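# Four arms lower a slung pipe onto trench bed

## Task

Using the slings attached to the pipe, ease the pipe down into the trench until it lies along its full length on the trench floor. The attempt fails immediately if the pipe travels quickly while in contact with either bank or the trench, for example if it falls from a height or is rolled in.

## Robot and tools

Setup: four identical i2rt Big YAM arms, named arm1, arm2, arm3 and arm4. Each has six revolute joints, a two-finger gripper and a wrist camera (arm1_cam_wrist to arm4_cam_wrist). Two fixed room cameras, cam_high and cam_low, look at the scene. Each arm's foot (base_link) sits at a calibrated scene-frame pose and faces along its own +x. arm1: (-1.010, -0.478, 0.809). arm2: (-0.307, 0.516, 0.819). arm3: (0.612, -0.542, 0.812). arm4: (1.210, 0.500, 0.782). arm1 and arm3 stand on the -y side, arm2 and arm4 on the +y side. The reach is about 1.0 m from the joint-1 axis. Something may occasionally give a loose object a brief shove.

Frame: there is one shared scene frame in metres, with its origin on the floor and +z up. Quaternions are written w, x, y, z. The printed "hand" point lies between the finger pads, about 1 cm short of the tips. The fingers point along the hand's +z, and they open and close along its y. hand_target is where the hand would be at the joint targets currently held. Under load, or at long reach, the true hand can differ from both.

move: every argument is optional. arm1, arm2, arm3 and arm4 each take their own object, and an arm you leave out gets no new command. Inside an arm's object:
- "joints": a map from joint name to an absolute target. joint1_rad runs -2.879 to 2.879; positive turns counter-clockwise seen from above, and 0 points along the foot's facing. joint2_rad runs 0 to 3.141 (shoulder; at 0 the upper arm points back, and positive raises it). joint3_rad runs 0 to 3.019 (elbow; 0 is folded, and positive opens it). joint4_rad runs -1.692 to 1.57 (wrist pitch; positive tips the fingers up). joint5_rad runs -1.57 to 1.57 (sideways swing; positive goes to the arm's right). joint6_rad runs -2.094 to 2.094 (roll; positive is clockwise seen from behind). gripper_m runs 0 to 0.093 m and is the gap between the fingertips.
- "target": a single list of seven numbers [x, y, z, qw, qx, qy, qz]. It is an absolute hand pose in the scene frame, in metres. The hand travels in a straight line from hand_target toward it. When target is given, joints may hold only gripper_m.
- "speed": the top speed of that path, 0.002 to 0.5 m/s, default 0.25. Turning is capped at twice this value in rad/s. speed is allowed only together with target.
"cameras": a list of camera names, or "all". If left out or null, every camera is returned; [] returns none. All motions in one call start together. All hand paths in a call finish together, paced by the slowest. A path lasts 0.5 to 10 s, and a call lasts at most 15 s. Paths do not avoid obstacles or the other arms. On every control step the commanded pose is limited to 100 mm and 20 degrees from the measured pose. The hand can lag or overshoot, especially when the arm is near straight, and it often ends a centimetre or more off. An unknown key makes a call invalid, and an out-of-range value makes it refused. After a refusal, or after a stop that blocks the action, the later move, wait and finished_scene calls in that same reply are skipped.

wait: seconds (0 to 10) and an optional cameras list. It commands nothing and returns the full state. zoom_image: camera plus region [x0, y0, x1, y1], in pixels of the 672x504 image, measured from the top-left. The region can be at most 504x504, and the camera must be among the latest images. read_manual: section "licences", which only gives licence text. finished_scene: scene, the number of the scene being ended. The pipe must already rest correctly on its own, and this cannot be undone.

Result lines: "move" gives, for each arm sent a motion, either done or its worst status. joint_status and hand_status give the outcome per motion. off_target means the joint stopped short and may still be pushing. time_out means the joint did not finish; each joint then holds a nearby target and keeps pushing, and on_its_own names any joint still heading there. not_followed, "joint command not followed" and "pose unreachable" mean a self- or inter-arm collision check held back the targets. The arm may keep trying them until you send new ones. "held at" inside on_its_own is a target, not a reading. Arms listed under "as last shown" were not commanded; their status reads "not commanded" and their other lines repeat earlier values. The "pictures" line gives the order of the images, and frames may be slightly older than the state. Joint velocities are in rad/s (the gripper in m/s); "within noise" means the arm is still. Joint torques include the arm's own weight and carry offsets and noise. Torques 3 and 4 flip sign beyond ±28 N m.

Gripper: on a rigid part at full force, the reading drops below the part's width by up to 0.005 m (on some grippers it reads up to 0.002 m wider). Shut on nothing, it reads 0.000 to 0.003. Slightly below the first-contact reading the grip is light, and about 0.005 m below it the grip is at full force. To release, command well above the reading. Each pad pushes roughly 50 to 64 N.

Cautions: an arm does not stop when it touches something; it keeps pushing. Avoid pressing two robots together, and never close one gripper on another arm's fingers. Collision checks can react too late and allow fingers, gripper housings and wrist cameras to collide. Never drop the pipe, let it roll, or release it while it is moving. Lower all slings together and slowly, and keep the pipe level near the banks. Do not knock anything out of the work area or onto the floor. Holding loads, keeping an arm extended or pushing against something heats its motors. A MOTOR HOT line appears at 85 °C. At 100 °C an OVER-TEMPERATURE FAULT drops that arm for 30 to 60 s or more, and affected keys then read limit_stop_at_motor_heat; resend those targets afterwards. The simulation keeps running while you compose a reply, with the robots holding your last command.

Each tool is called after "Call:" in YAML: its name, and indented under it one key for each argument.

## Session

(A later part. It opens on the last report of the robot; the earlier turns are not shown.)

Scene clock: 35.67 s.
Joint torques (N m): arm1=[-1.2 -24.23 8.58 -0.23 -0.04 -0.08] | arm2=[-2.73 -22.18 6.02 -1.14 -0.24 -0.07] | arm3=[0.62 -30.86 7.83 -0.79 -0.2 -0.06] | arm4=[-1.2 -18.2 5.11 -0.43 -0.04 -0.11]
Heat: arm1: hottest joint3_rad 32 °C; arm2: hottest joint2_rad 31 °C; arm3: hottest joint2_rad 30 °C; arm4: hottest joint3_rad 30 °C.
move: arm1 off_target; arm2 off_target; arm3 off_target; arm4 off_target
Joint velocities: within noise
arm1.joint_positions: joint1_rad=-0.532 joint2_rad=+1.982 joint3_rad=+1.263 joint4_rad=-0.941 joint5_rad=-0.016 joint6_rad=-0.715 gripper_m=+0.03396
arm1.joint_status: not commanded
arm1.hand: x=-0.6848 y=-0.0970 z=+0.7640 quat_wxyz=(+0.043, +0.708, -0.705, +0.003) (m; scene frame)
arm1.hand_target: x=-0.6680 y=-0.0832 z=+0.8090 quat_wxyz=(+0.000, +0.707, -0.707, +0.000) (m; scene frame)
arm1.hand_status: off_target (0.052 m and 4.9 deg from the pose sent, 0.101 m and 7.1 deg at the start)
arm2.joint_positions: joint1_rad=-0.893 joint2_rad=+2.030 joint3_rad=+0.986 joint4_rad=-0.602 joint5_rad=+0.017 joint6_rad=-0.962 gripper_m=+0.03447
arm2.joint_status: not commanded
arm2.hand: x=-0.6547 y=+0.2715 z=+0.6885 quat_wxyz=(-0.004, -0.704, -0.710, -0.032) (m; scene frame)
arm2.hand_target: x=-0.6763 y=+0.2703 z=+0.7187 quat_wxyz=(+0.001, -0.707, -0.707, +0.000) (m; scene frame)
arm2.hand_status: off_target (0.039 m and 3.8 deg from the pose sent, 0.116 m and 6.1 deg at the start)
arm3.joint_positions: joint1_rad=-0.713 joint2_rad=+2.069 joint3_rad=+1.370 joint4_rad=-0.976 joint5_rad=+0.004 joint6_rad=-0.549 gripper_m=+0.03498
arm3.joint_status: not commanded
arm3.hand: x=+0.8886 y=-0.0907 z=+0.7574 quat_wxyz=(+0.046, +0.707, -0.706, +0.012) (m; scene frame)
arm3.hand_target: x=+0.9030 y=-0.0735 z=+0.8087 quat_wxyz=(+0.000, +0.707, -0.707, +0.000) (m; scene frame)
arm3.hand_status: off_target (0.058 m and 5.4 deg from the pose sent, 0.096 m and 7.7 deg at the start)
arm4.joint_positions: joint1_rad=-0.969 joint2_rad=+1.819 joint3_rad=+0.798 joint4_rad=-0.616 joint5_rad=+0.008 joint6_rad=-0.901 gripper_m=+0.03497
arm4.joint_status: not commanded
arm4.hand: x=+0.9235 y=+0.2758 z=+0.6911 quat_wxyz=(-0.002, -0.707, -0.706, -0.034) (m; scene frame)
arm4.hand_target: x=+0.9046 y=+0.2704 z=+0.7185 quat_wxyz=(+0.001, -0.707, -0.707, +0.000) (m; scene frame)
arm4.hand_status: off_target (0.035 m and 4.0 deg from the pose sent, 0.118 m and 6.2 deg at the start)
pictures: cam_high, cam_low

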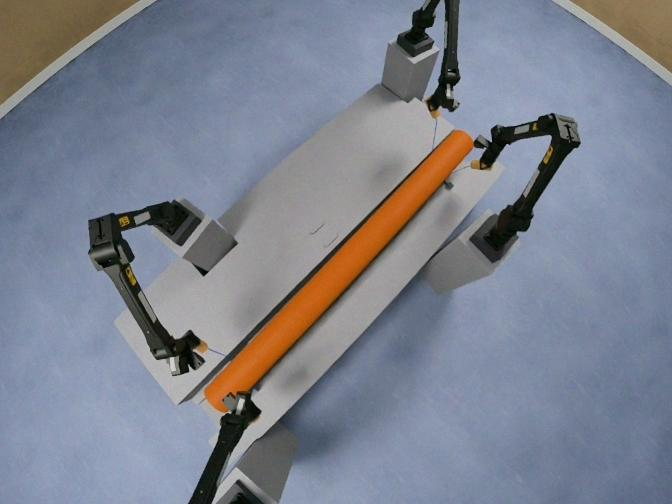

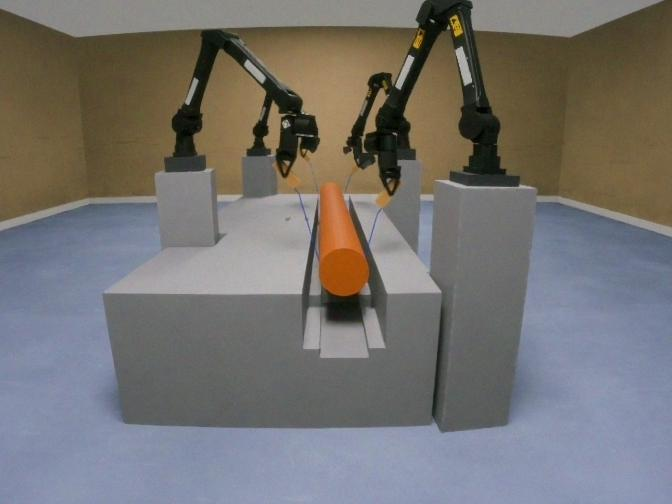

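Call:
move:
  arm1: {"target":[-0.667,-0.083,0.645,0,0.7071,-0.7071,0],"speed":0.05}
  arm2: {"target":[-0.677,0.268,0.565,0,0.7071,0.7071,0],"speed":0.05}
  arm3: {"target":[0.904,-0.073,0.645,0,0.7071,-0.7071,0],"speed":0.05}
  arm4: {"target":[0.904,0.268,0.565,0,0.7071,0.7071,0],"speed":0.05}
  cameras: []

Call:
move:
  arm1: {"target":[-0.674,-0.098,0.575,0,0.7071,-0.7071,0],"speed":0.06}
  arm2: {"target":[-0.666,0.270,0.52,0,0.7071,0.7071,0],"speed":0.06}
  arm3: {"target":[0.900,-0.088,0.575,0,0.7071,-0.7071,0],"speed":0.06}
  arm4: {"target":[0.914,0.270,0.52,0,0.7071,0.7071,0],"speed":0.06}
  cameras: ["cam_low","cam_high"]

Call:
move:
  arm1: {"target":[-0.674,-0.18,0.50,0,0.7071,-0.7071,0],"speed":0.2}
  arm2: {"target":[-0.671,0.292,0.495,0,0.7071,0.7071,0],"speed":0.2}
  arm3: {"target":[0.902,-0.18,0.50,0,0.7071,-0.7071,0],"speed":0.2}
  arm4: {"target":[0.908,0.290,0.49,0,0.7071,0.7071,0],"speed":0.2}
  cameras: []

Call:
move:
  arm1: {"target":[-0.674,-0.19,0.458,0,0.7071,-0.7071,0],"speed":0.06}
  arm2: {"target":[-0.671,0.300,0.465,0,0.7071,0.7071,0],"speed":0.06}
  arm3: {"target":[0.902,-0.19,0.462,0,0.7071,-0.7071,0],"speed":0.06}
  arm4: {"target":[0.906,0.298,0.465,0,0.7071,0.7071,0],"speed":0.06}
  cameras: ["cam_low","cam_high"]

Call:
move:
  arm1: {"joints":{"gripper_m":0.06}}
  arm2: {"joints":{"gripper_m":0.06}}
  arm3: {"joints":{"gripper_m":0.06}}
  arm4: {"joints":{"gripper_m":0.06}}
  cameras: []

Call:
move:
  arm1: {"target":[-0.674,-0.19,0.56,0,0.7071,-0.7071,0],"speed":0.2}
  arm2: {"target":[-0.663,0.300,0.56,0,0.7071,0.7071,0],"speed":0.2}
  arm3: {"target":[0.902,-0.19,0.56,0,0.7071,-0.7071,0],"speed":0.2}
  arm4: {"target":[0.914,0.302,0.56,0,0.7071,0.7071,0],"speed":0.2}
  cameras: ["cam_low","cam_high"]

Scene clock: 49.30 s.
Joint torques (N m): arm1=[-1.44 -23.36 6.16 0.06 0.09 -0.01] | arm2=[-2.2 -21.3 4.03 -0.55 -0.27 0.01] | arm3=[0.56 -25.93 6.5 0.03 -0.21 -0.06] | arm4=[-0.79 -15.03 3.08 0.4 0.01 -0.01]
Heat: arm1: hottest joint2_rad 34 °C; arm2: hottest joint2_rad 34 °C; arm3: hottest joint2_rad 34 °C; arm4: hottest joint3_rad 30 °C.
move: arm1 off_target; arm2 off_target; arm3 off_target; arm4 off_target
Joint velocities: within noise
arm1.joint_positions: joint1_rad=-0.525 joint2_rad=+2.248 joint3_rad=+1.233 joint4_rad=-0.602 joint5_rad=-0.019 joint6_rad=-0.715 gripper_m=+0.03396
arm1.joint_status: not commanded
arm1.hand: x=-0.6850 y=-0.0950 z=+0.6229 quat_wxyz=(+0.022, +0.711, -0.703, +0.000) (m; scene frame)
arm1.hand_target: x=-0.6674 y=-0.0834 z=+0.6450 quat_wxyz=(+0.000, +0.707, -0.707, +0.000) (m; scene frame)
arm1.hand_status: off_target (0.031 m and 2.6 deg from the pose sent, 0.121 m and 5.0 deg at the start)
arm2.joint_positions: joint1_rad=-0.900 joint2_rad=+2.391 joint3_rad=+1.053 joint4_rad=-0.300 joint5_rad=+0.017 joint6_rad=-0.967 gripper_m=+0.03447
arm2.joint_status: not commanded
arm2.hand: x=-0.6509 y=+0.2757 z=+0.5463 quat_wxyz=(-0.003, -0.705, -0.709, -0.028) (m; scene frame)
arm2.hand_target: x=-0.6766 y=+0.2685 z=+0.5649 quat_wxyz=(+0.001, -0.707, -0.707, +0.000) (m; scene frame)
arm2.hand_status: off_target (0.033 m and 3.2 deg from the pose sent, 0.126 m and 3.8 deg at the start)
arm3.joint_positions: joint1_rad=-0.713 joint2_rad=+2.293 joint3_rad=+1.338 joint4_rad=-0.673 joint5_rad=+0.004 joint6_rad=-0.549 gripper_m=+0.03497
arm3.joint_status: not commanded
arm3.hand: x=+0.8893 y=-0.0890 z=+0.6296 quat_wxyz=(+0.023, +0.707, -0.707, +0.006) (m; scene frame)
arm3.hand_target: x=+0.9038 y=-0.0735 z=+0.6454 quat_wxyz=(+0.000, +0.707, -0.707, +0.000) (m; scene frame)
arm3.hand_status: off_target (0.027 m and 2.7 deg from the pose sent, 0.115 m and 5.4 deg at the start)
arm4.joint_positions: joint1_rad=-0.972 joint2_rad=+2.199 joint3_rad=+0.827 joint4_rad=-0.238 joint5_rad=+0.006 joint6_rad=-0.907 gripper_m=+0.03497
arm4.joint_status: not commanded
arm4.hand: x=+0.9228 y=+0.2751 z=+0.5580 quat_wxyz=(-0.002, -0.707, -0.707, -0.021) (m; scene frame)
arm4.hand_target: x=+0.9041 y=+0.2682 z=+0.5653 quat_wxyz=(+0.000, -0.707, -0.707, +0.000) (m; scene frame)
arm4.hand_status: off_target (0.021 m and 2.4 deg from the pose sent, 0.128 m and 3.9 deg at the start)
pictures: none
No camera images: "cameras" was empty.

Scene clock: 51.13 s.
Joint torques (N m): arm1=[-1.08 -18.14 4.97 0.83 0.06 -0.02] | arm2=[-1.26 -17.55 4.1 0.09 -0.24 0.1] | arm3=[0.32 -23.41 5.18 0.38 -0.21 -0.07] | arm4=[0.15 -12.16 2.58 1.16 0.01 0.11]
Heat: arm1: hottest joint2_rad 34 °C; arm2: hottest joint2_rad 34 °C; arm3: hottest joint2_rad 34 °C; arm4: hottest joint3_rad 30 °C.
move: arm1 off_target; arm2 off_target; arm3 done; arm4 off_target
Joint velocities: within noise
arm1.joint_positions: joint1_rad=-0.534 joint2_rad=+2.324 joint3_rad=+1.233 joint4_rad=-0.480 joint5_rad=-0.019 joint6_rad=-0.715 gripper_m=+0.03396
arm1.joint_status: not commanded
arm1.hand: x=-0.6781 y=-0.0949 z=+0.5854 quat_wxyz=(-0.001, +0.708, -0.706, -0.001) (m; scene frame)
arm1.hand_target: x=-0.6741 y=-0.0981 z=+0.5754 quat_wxyz=(+0.000, +0.707, -0.707, +0.000) (m; scene frame)
arm1.hand_status: off_target (0.012 m and 0.3 deg from the pose sent, 0.049 m and 2.6 deg at the start)
arm2.joint_positions: joint1_rad=-0.903 joint2_rad=+2.459 joint3_rad=+1.069 joint4_rad=-0.225 joint5_rad=+0.015 joint6_rad=-0.969 gripper_m=+0.03447
arm2.joint_status: not commanded
arm2.hand: x=-0.6511 y=+0.2763 z=+0.5195 quat_wxyz=(-0.002, -0.705, -0.709, -0.017) (m; scene frame)
arm2.hand_target: x=-0.6658 y=+0.2702 z=+0.5204 quat_wxyz=(+0.000, -0.707, -0.707, +0.000) (m; scene frame)
arm2.hand_status: off_target (0.016 m and 1.9 deg from the pose sent, 0.031 m and 3.2 deg at the start)
arm3.joint_positions: joint1_rad=-0.719 joint2_rad=+2.393 joint3_rad=+1.338 joint4_rad=-0.541 joint5_rad=+0.004 joint6_rad=-0.557 gripper_m=+0.03497
arm3.joint_status: not commanded
arm3.hand: x=+0.8914 y=-0.0919 z=+0.5775 quat_wxyz=(+0.007, +0.708, -0.706, +0.002) (m; scene frame)
arm3.hand_target: x=+0.8999 y=-0.0880 z=+0.5753 quat_wxyz=(+0.000, +0.707, -0.707, +0.000) (m; scene frame)
arm3.hand_status: done (0.010 m and 0.9 deg from the pose sent, 0.056 m and 2.7 deg at the start)
arm4.joint_positions: joint1_rad=-0.973 joint2_rad=+2.293 joint3_rad=+0.845 joint4_rad=-0.148 joint5_rad=+0.005 joint6_rad=-0.907 gripper_m=+0.03497
arm4.joint_status: not commanded
arm4.hand: x=+0.9236 y=+0.2763 z=+0.5261 quat_wxyz=(-0.002, -0.707, -0.707, -0.013) (m; scene frame)
arm4.hand_target: x=+0.9143 y=+0.2702 z=+0.5204 quat_wxyz=(+0.000, -0.707, -0.707, +0.000) (m; scene frame)
arm4.hand_status: off_target (0.013 m and 1.6 deg from the pose sent, 0.039 m and 2.4 deg at the start)
pictures: cam_high, cam_low

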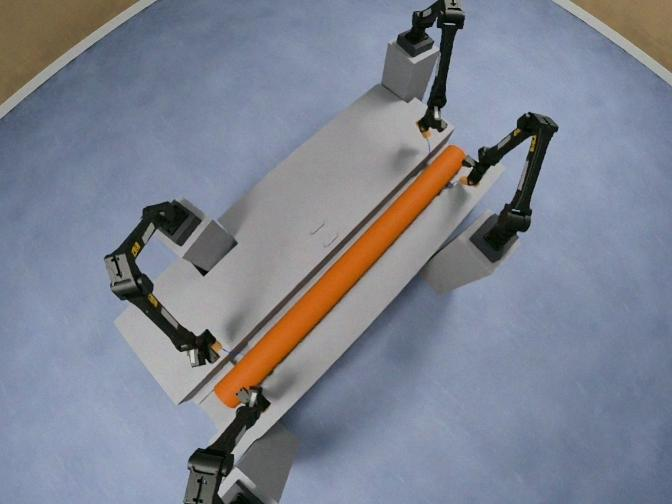

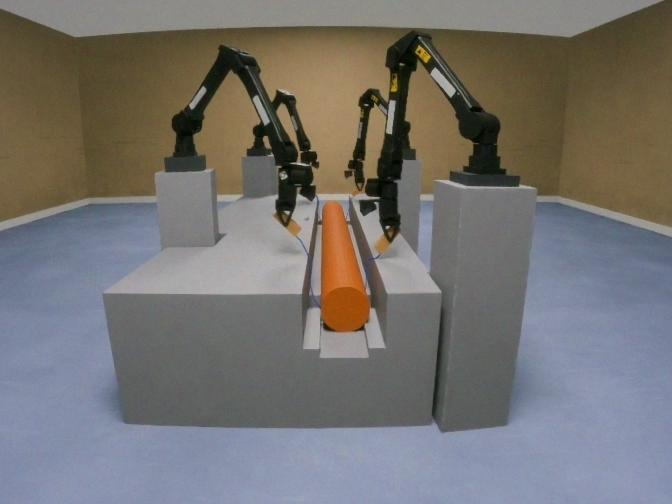

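Scene clock: 52.50 s.
Joint torques (N m): arm1=[-0.09 -17.32 2.39 0.96 0.02 -0.05] | arm2=[-2.73 -14.56 3.97 0.32 0.86 0.19] | arm3=[0.62 -20.48 2.32 0.61 0.17 -0.03] | arm4=[0.67 -11.87 3.04 1.31 -0.02 0.08]
Heat: arm1: hottest joint2_rad 34 °C; arm2: hottest joint2_rad 34 °C; arm3: hottest joint2_rad 34 °C; arm4: hottest joint3_rad 30 °C.
move: arm1 done; arm2 off_target; arm3 off_target; arm4 off_target
Joint velocities: within noise
arm1.joint_positions: joint1_rad=-0.662 joint2_rad=+2.473 joint3_rad=+1.139 joint4_rad=-0.242 joint5_rad=-0.018 joint6_rad=-0.830 gripper_m=+0.03396
arm1.joint_status: not commanded
arm1.hand: x=-0.6732 y=-0.1790 z=+0.5057 quat_wxyz=(+0.000, +0.704, -0.711, -0.001) (m; scene frame)
arm1.hand_target: x=-0.6741 y=-0.1801 z=+0.5000 quat_wxyz=(+0.000, +0.707, -0.707, +0.000) (m; scene frame)
arm1.hand_status: done (0.006 m and 0.6 deg from the pose sent, 0.121 m and 0.3 deg at the start)
arm2.joint_positions: joint1_rad=-0.933 joint2_rad=+2.487 joint3_rad=+1.079 joint4_rad=-0.180 joint5_rad=-0.011 joint6_rad=-1.028 gripper_m=+0.03447
arm2.joint_status: not commanded
arm2.hand: x=-0.6599 y=+0.2798 z=+0.5085 quat_wxyz=(-0.012, -0.695, -0.719, +0.000) (m; scene frame)
arm2.hand_target: x=-0.6701 y=+0.2921 z=+0.4958 quat_wxyz=(+0.000, -0.707, -0.707, +0.000) (m; scene frame)
arm2.hand_status: off_target (0.021 m and 2.4 deg from the pose sent, 0.035 m and 1.9 deg at the start)
arm3.joint_positions: joint1_rad=-0.833 joint2_rad=+2.488 joint3_rad=+1.192 joint4_rad=-0.277 joint5_rad=-0.005 joint6_rad=-0.672 gripper_m=+0.03497
arm3.joint_status: not commanded
arm3.hand: x=+0.9018 y=-0.1727 z=+0.5097 quat_wxyz=(-0.003, +0.708, -0.706, -0.005) (m; scene frame)
arm3.hand_target: x=+0.9018 y=-0.1799 z=+0.5003 quat_wxyz=(+0.000, +0.707, -0.707, +0.000) (m; scene frame)
arm3.hand_status: off_target (0.012 m and 0.7 deg from the pose sent, 0.118 m and 0.9 deg at the start)
arm4.joint_positions: joint1_rad=-1.034 joint2_rad=+2.378 joint3_rad=+0.847 joint4_rad=-0.084 joint5_rad=+0.006 joint6_rad=-0.957 gripper_m=+0.03497
arm4.joint_status: not commanded
arm4.hand: x=+0.9244 y=+0.3036 z=+0.4973 quat_wxyz=(-0.004, -0.711, -0.703, -0.023) (m; scene frame)
arm4.hand_target: x=+0.9084 y=+0.2903 z=+0.4911 quat_wxyz=(+0.000, -0.707, -0.707, +0.000) (m; scene frame)
arm4.hand_status: off_target (0.023 m and 2.7 deg from the pose sent, 0.042 m and 1.5 deg at the start)
pictures: none
No camera images: "cameras" was empty.

Scene clock: 53.87 s.
Joint torques (N m): arm1=[0.32 -13.63 4.27 1.62 0.1 0] | arm2=[-2.08 -14.62 3.59 0.29 0.74 0.21] | arm3=[1.38 -18.67 3.69 0.64 -0.04 0.06] | arm4=[0.21 -12.75 2.45 1.22 -0.11 0.11]
Heat: arm1: hottest joint2_rad 34 °C; arm2: hottest joint2_rad 33 °C; arm3: hottest joint2_rad 34 °C; arm4: hottest joint3_rad 30 °C.
move: arm1 off_target; arm2 off_target; arm3 off_target; arm4 off_target
Joint velocities: within noise
arm1.joint_positions: joint1_rad=-0.681 joint2_rad=+2.523 joint3_rad=+1.146 joint4_rad=-0.193 joint5_rad=-0.019 joint6_rad=-0.855 gripper_m=+0.03396
arm1.joint_status: not commanded
arm1.hand: x=-0.6719 y=-0.1896 z=+0.4849 quat_wxyz=(-0.003, +0.706, -0.709, -0.002) (m; scene frame)
arm1.hand_target: x=-0.6751 y=-0.1911 z=+0.4596 quat_wxyz=(+0.000, +0.707, -0.707, +0.000) (m; scene frame)
arm1.hand_status: off_target (0.027 m and 0.4 deg from the pose sent, 0.049 m and 0.6 deg at the start)
arm2.joint_positions: joint1_rad=-0.958 joint2_rad=+2.564 joint3_rad=+1.114 joint4_rad=-0.135 joint5_rad=-0.007 joint6_rad=-1.046 gripper_m=+0.03447
arm2.joint_status: not commanded
arm2.hand: x=-0.6639 y=+0.2903 z=+0.4792 quat_wxyz=(-0.011, -0.698, -0.716, +0.001) (m; scene frame)
arm2.hand_target: x=-0.6703 y=+0.3001 z=+0.4658 quat_wxyz=(+0.000, -0.707, -0.707, +0.000) (m; scene frame)
arm2.hand_status: off_target (0.019 m and 1.9 deg from the pose sent, 0.049 m and 2.4 deg at the start)
arm3.joint_positions: joint1_rad=-0.856 joint2_rad=+2.564 joint3_rad=+1.198 joint4_rad=-0.218 joint5_rad=+0.000 joint6_rad=-0.693 gripper_m=+0.03497
arm3.joint_status: not commanded
arm3.hand: x=+0.9008 y=-0.1921 z=+0.4769 quat_wxyz=(+0.002, +0.708, -0.707, -0.002) (m; scene frame)
arm3.hand_target: x=+0.9016 y=-0.1904 z=+0.4626 quat_wxyz=(+0.000, +0.707, -0.707, +0.000) (m; scene frame)
arm3.hand_status: off_target (0.015 m and 0.3 deg from the pose sent, 0.051 m and 0.7 deg at the start)
arm4.joint_positions: joint1_rad=-1.050 joint2_rad=+2.457 joint3_rad=+0.879 joint4_rad=-0.038 joint5_rad=+0.008 joint6_rad=-0.981 gripper_m=+0.03497
arm4.joint_status: not commanded
arm4.hand: x=+0.9235 y=+0.3100 z=+0.4708 quat_wxyz=(-0.003, -0.708, -0.706, -0.024) (m; scene frame)
arm4.hand_target: x=+0.9062 y=+0.2981 z=+0.4661 quat_wxyz=(+0.000, -0.707, -0.707, +0.000) (m; scene frame)
arm4.hand_status: off_target (0.022 m and 2.7 deg from the pose sent, 0.038 m and 2.7 deg at the start)
pictures: cam_high, cam_low

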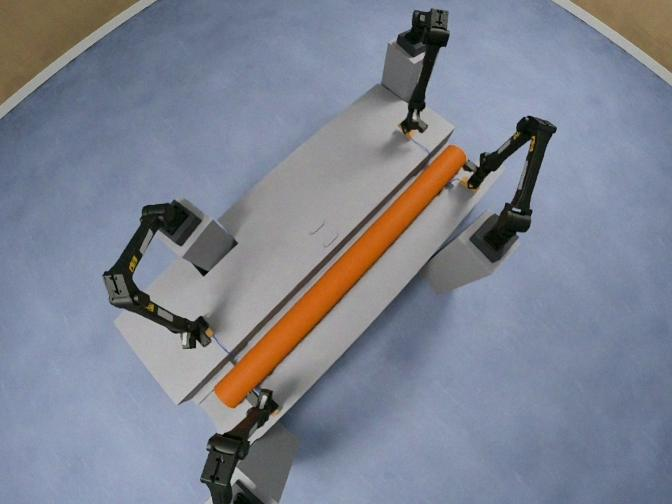

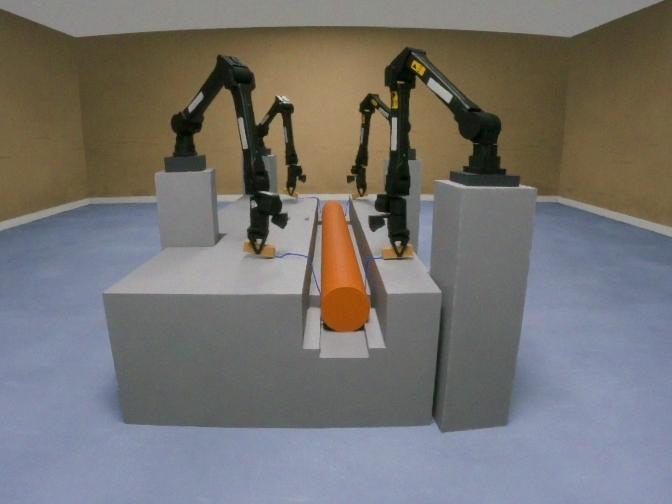

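Scene clock: 54.50 s.
Joint torques (N m): arm1=[0.73 -16.97 2.47 1.06 0.04 -0.03] | arm2=[-1.38 -17.44 2.36 0.03 -0.1 0.2] | arm3=[1.38 -20.72 2.59 0.39 -0.04 0.06] | arm4=[0.32 -13.68 0.64 0.69 -0.06 0.1]
Heat: arm1: hottest joint2_rad 34 °C; arm2: hottest joint2_rad 33 °C; arm3: hottest joint2_rad 34 °C; arm4: hottest joint3_rad 30 °C.
move: arm1 done; arm2 done; arm3 done; arm4 done
Joint velocities: within noise
arm1.joint_positions: joint1_rad=-0.680 joint2_rad=+2.561 joint3_rad=+1.169 joint4_rad=-0.178 joint5_rad=-0.018 joint6_rad=-0.855 gripper_m=+0.05993
arm1.joint_status: all done
arm1.hand: x=-0.6716 y=-0.1891 z=+0.4703 quat_wxyz=(-0.003, +0.706, -0.708, -0.001) (m; scene frame)
arm1.hand_target: x=-0.6751 y=-0.1909 z=+0.4597 quat_wxyz=(+0.000, +0.707, -0.707, +0.000) (m; scene frame)
arm1.hand_status: not commanded
arm2.joint_positions: joint1_rad=-0.968 joint2_rad=+2.597 joint3_rad=+1.125 joint4_rad=-0.130 joint5_rad=+0.012 joint6_rad=-1.046 gripper_m=+0.05996
arm2.joint_status: all done
arm2.hand: x=-0.6609 y=+0.3004 z=+0.4663 quat_wxyz=(-0.003, -0.701, -0.713, -0.010) (m; scene frame)
arm2.hand_target: x=-0.6703 y=+0.3001 z=+0.4657 quat_wxyz=(+0.000, -0.707, -0.707, +0.000) (m; scene frame)
arm2.hand_status: not commanded
arm3.joint_positions: joint1_rad=-0.856 joint2_rad=+2.584 joint3_rad=+1.212 joint4_rad=-0.212 joint5_rad=+0.001 joint6_rad=-0.693 gripper_m=+0.05992
arm3.joint_status: all done
arm3.hand: x=+0.9013 y=-0.1916 z=+0.4694 quat_wxyz=(+0.002, +0.708, -0.707, -0.001) (m; scene frame)
arm3.hand_target: x=+0.9017 y=-0.1903 z=+0.4626 quat_wxyz=(+0.000, +0.707, -0.707, +0.000) (m; scene frame)
arm3.hand_status: not commanded
arm4.joint_positions: joint1_rad=-1.050 joint2_rad=+2.469 joint3_rad=+0.906 joint4_rad=-0.021 joint5_rad=+0.007 joint6_rad=-0.981 gripper_m=+0.05990
arm4.joint_status: all done
arm4.hand: x=+0.9104 y=+0.3011 z=+0.4666 quat_wxyz=(+0.000, -0.708, -0.706, -0.008) (m; scene frame)
arm4.hand_target: x=+0.9064 y=+0.2983 z=+0.4661 quat_wxyz=(+0.000, -0.707, -0.707, +0.000) (m; scene frame)
arm4.hand_status: not commanded
pictures: none
No camera images: "cameras" was empty.

Scene clock: 55.73 s.
Joint torques (N m): arm1=[-0.03 -17.67 2.61 0.17 0.04 -0.05] | arm2=[-0.44 -16.5 2.32 -0.84 -0.09 0.23] | arm3=[1.38 -20.66 2.62 -0.27 -0.07 0.06] | arm4=[0.56 -13.27 1.11 -0.18 -0.07 0.15]
Heat: arm1: hottest joint2_rad 34 °C; arm2: hottest joint2_rad 33 °C; arm3: hottest joint2_rad 34 °C; arm4: hottest joint3_rad 30 °C.
move: arm1 off_target; arm2 done; arm3 done; arm4 done
Joint velocities: within noise
arm1.joint_positions: joint1_rad=-0.680 joint2_rad=+2.312 joint3_rad=+1.056 joint4_rad=-0.292 joint5_rad=-0.018 joint6_rad=-0.855 gripper_m=+0.05993
arm1.joint_status: not commanded
arm1.hand: x=-0.6671 y=-0.1832 z=+0.5657 quat_wxyz=(-0.014, +0.706, -0.708, +0.000) (m; scene frame)
arm1.hand_target: x=-0.6740 y=-0.1899 z=+0.5602 quat_wxyz=(+0.000, +0.707, -0.707, +0.000) (m; scene frame)
arm1.hand_status: off_target (0.011 m and 1.6 deg from the pose sent, 0.090 m and 0.4 deg at the start)
arm2.joint_positions: joint1_rad=-0.968 joint2_rad=+2.335 joint3_rad=+0.991 joint4_rad=-0.216 joint5_rad=+0.012 joint6_rad=-1.035 gripper_m=+0.05996
arm2.joint_status: not commanded
arm2.hand: x=-0.6698 y=+0.2966 z=+0.5627 quat_wxyz=(+0.002, -0.705, -0.709, +0.011) (m; scene frame)
arm2.hand_target: x=-0.6631 y=+0.3000 z=+0.5600 quat_wxyz=(+0.000, -0.707, -0.707, +0.000) (m; scene frame)
arm2.hand_status: done (0.008 m and 1.3 deg from the pose sent, 0.094 m and 1.5 deg at the start)
arm3.joint_positions: joint1_rad=-0.856 joint2_rad=+2.341 joint3_rad=+1.099 joint4_rad=-0.322 joint5_rad=+0.001 joint6_rad=-0.693 gripper_m=+0.05992
arm3.joint_status: not commanded
arm3.hand: x=+0.9062 y=-0.1863 z=+0.5640 quat_wxyz=(-0.008, +0.708, -0.707, -0.002) (m; scene frame)
arm3.hand_target: x=+0.9019 y=-0.1901 z=+0.5600 quat_wxyz=(+0.000, +0.707, -0.707, +0.000) (m; scene frame)
arm3.hand_status: done (0.007 m and 1.0 deg from the pose sent, 0.091 m and 0.3 deg at the start)
arm4.joint_positions: joint1_rad=-1.050 joint2_rad=+2.183 joint3_rad=+0.776 joint4_rad=-0.146 joint5_rad=+0.007 joint6_rad=-0.981 gripper_m=+0.05990
arm4.joint_status: not commanded
arm4.hand: x=+0.9089 y=+0.3006 z=+0.5597 quat_wxyz=(+0.003, -0.708, -0.706, +0.007) (m; scene frame)
arm4.hand_target: x=+0.9140 y=+0.3020 z=+0.5600 quat_wxyz=(+0.000, -0.707, -0.707, +0.000) (m; scene frame)
arm4.hand_status: done (0.005 m and 0.9 deg from the pose sent, 0.094 m and 0.9 deg at the start)
pictures: cam_high, cam_low

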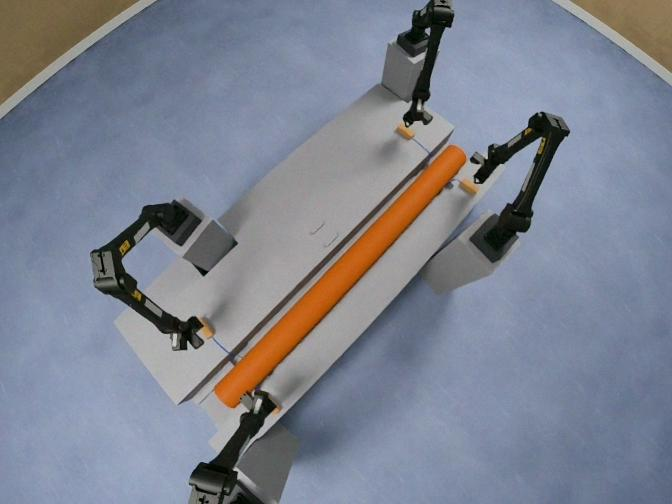

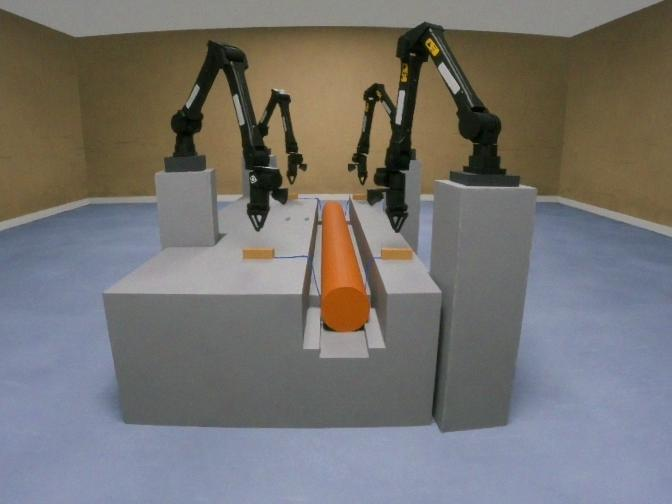

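Call:
finished_scene:
  scene: 3

The scene is finished: the task was done.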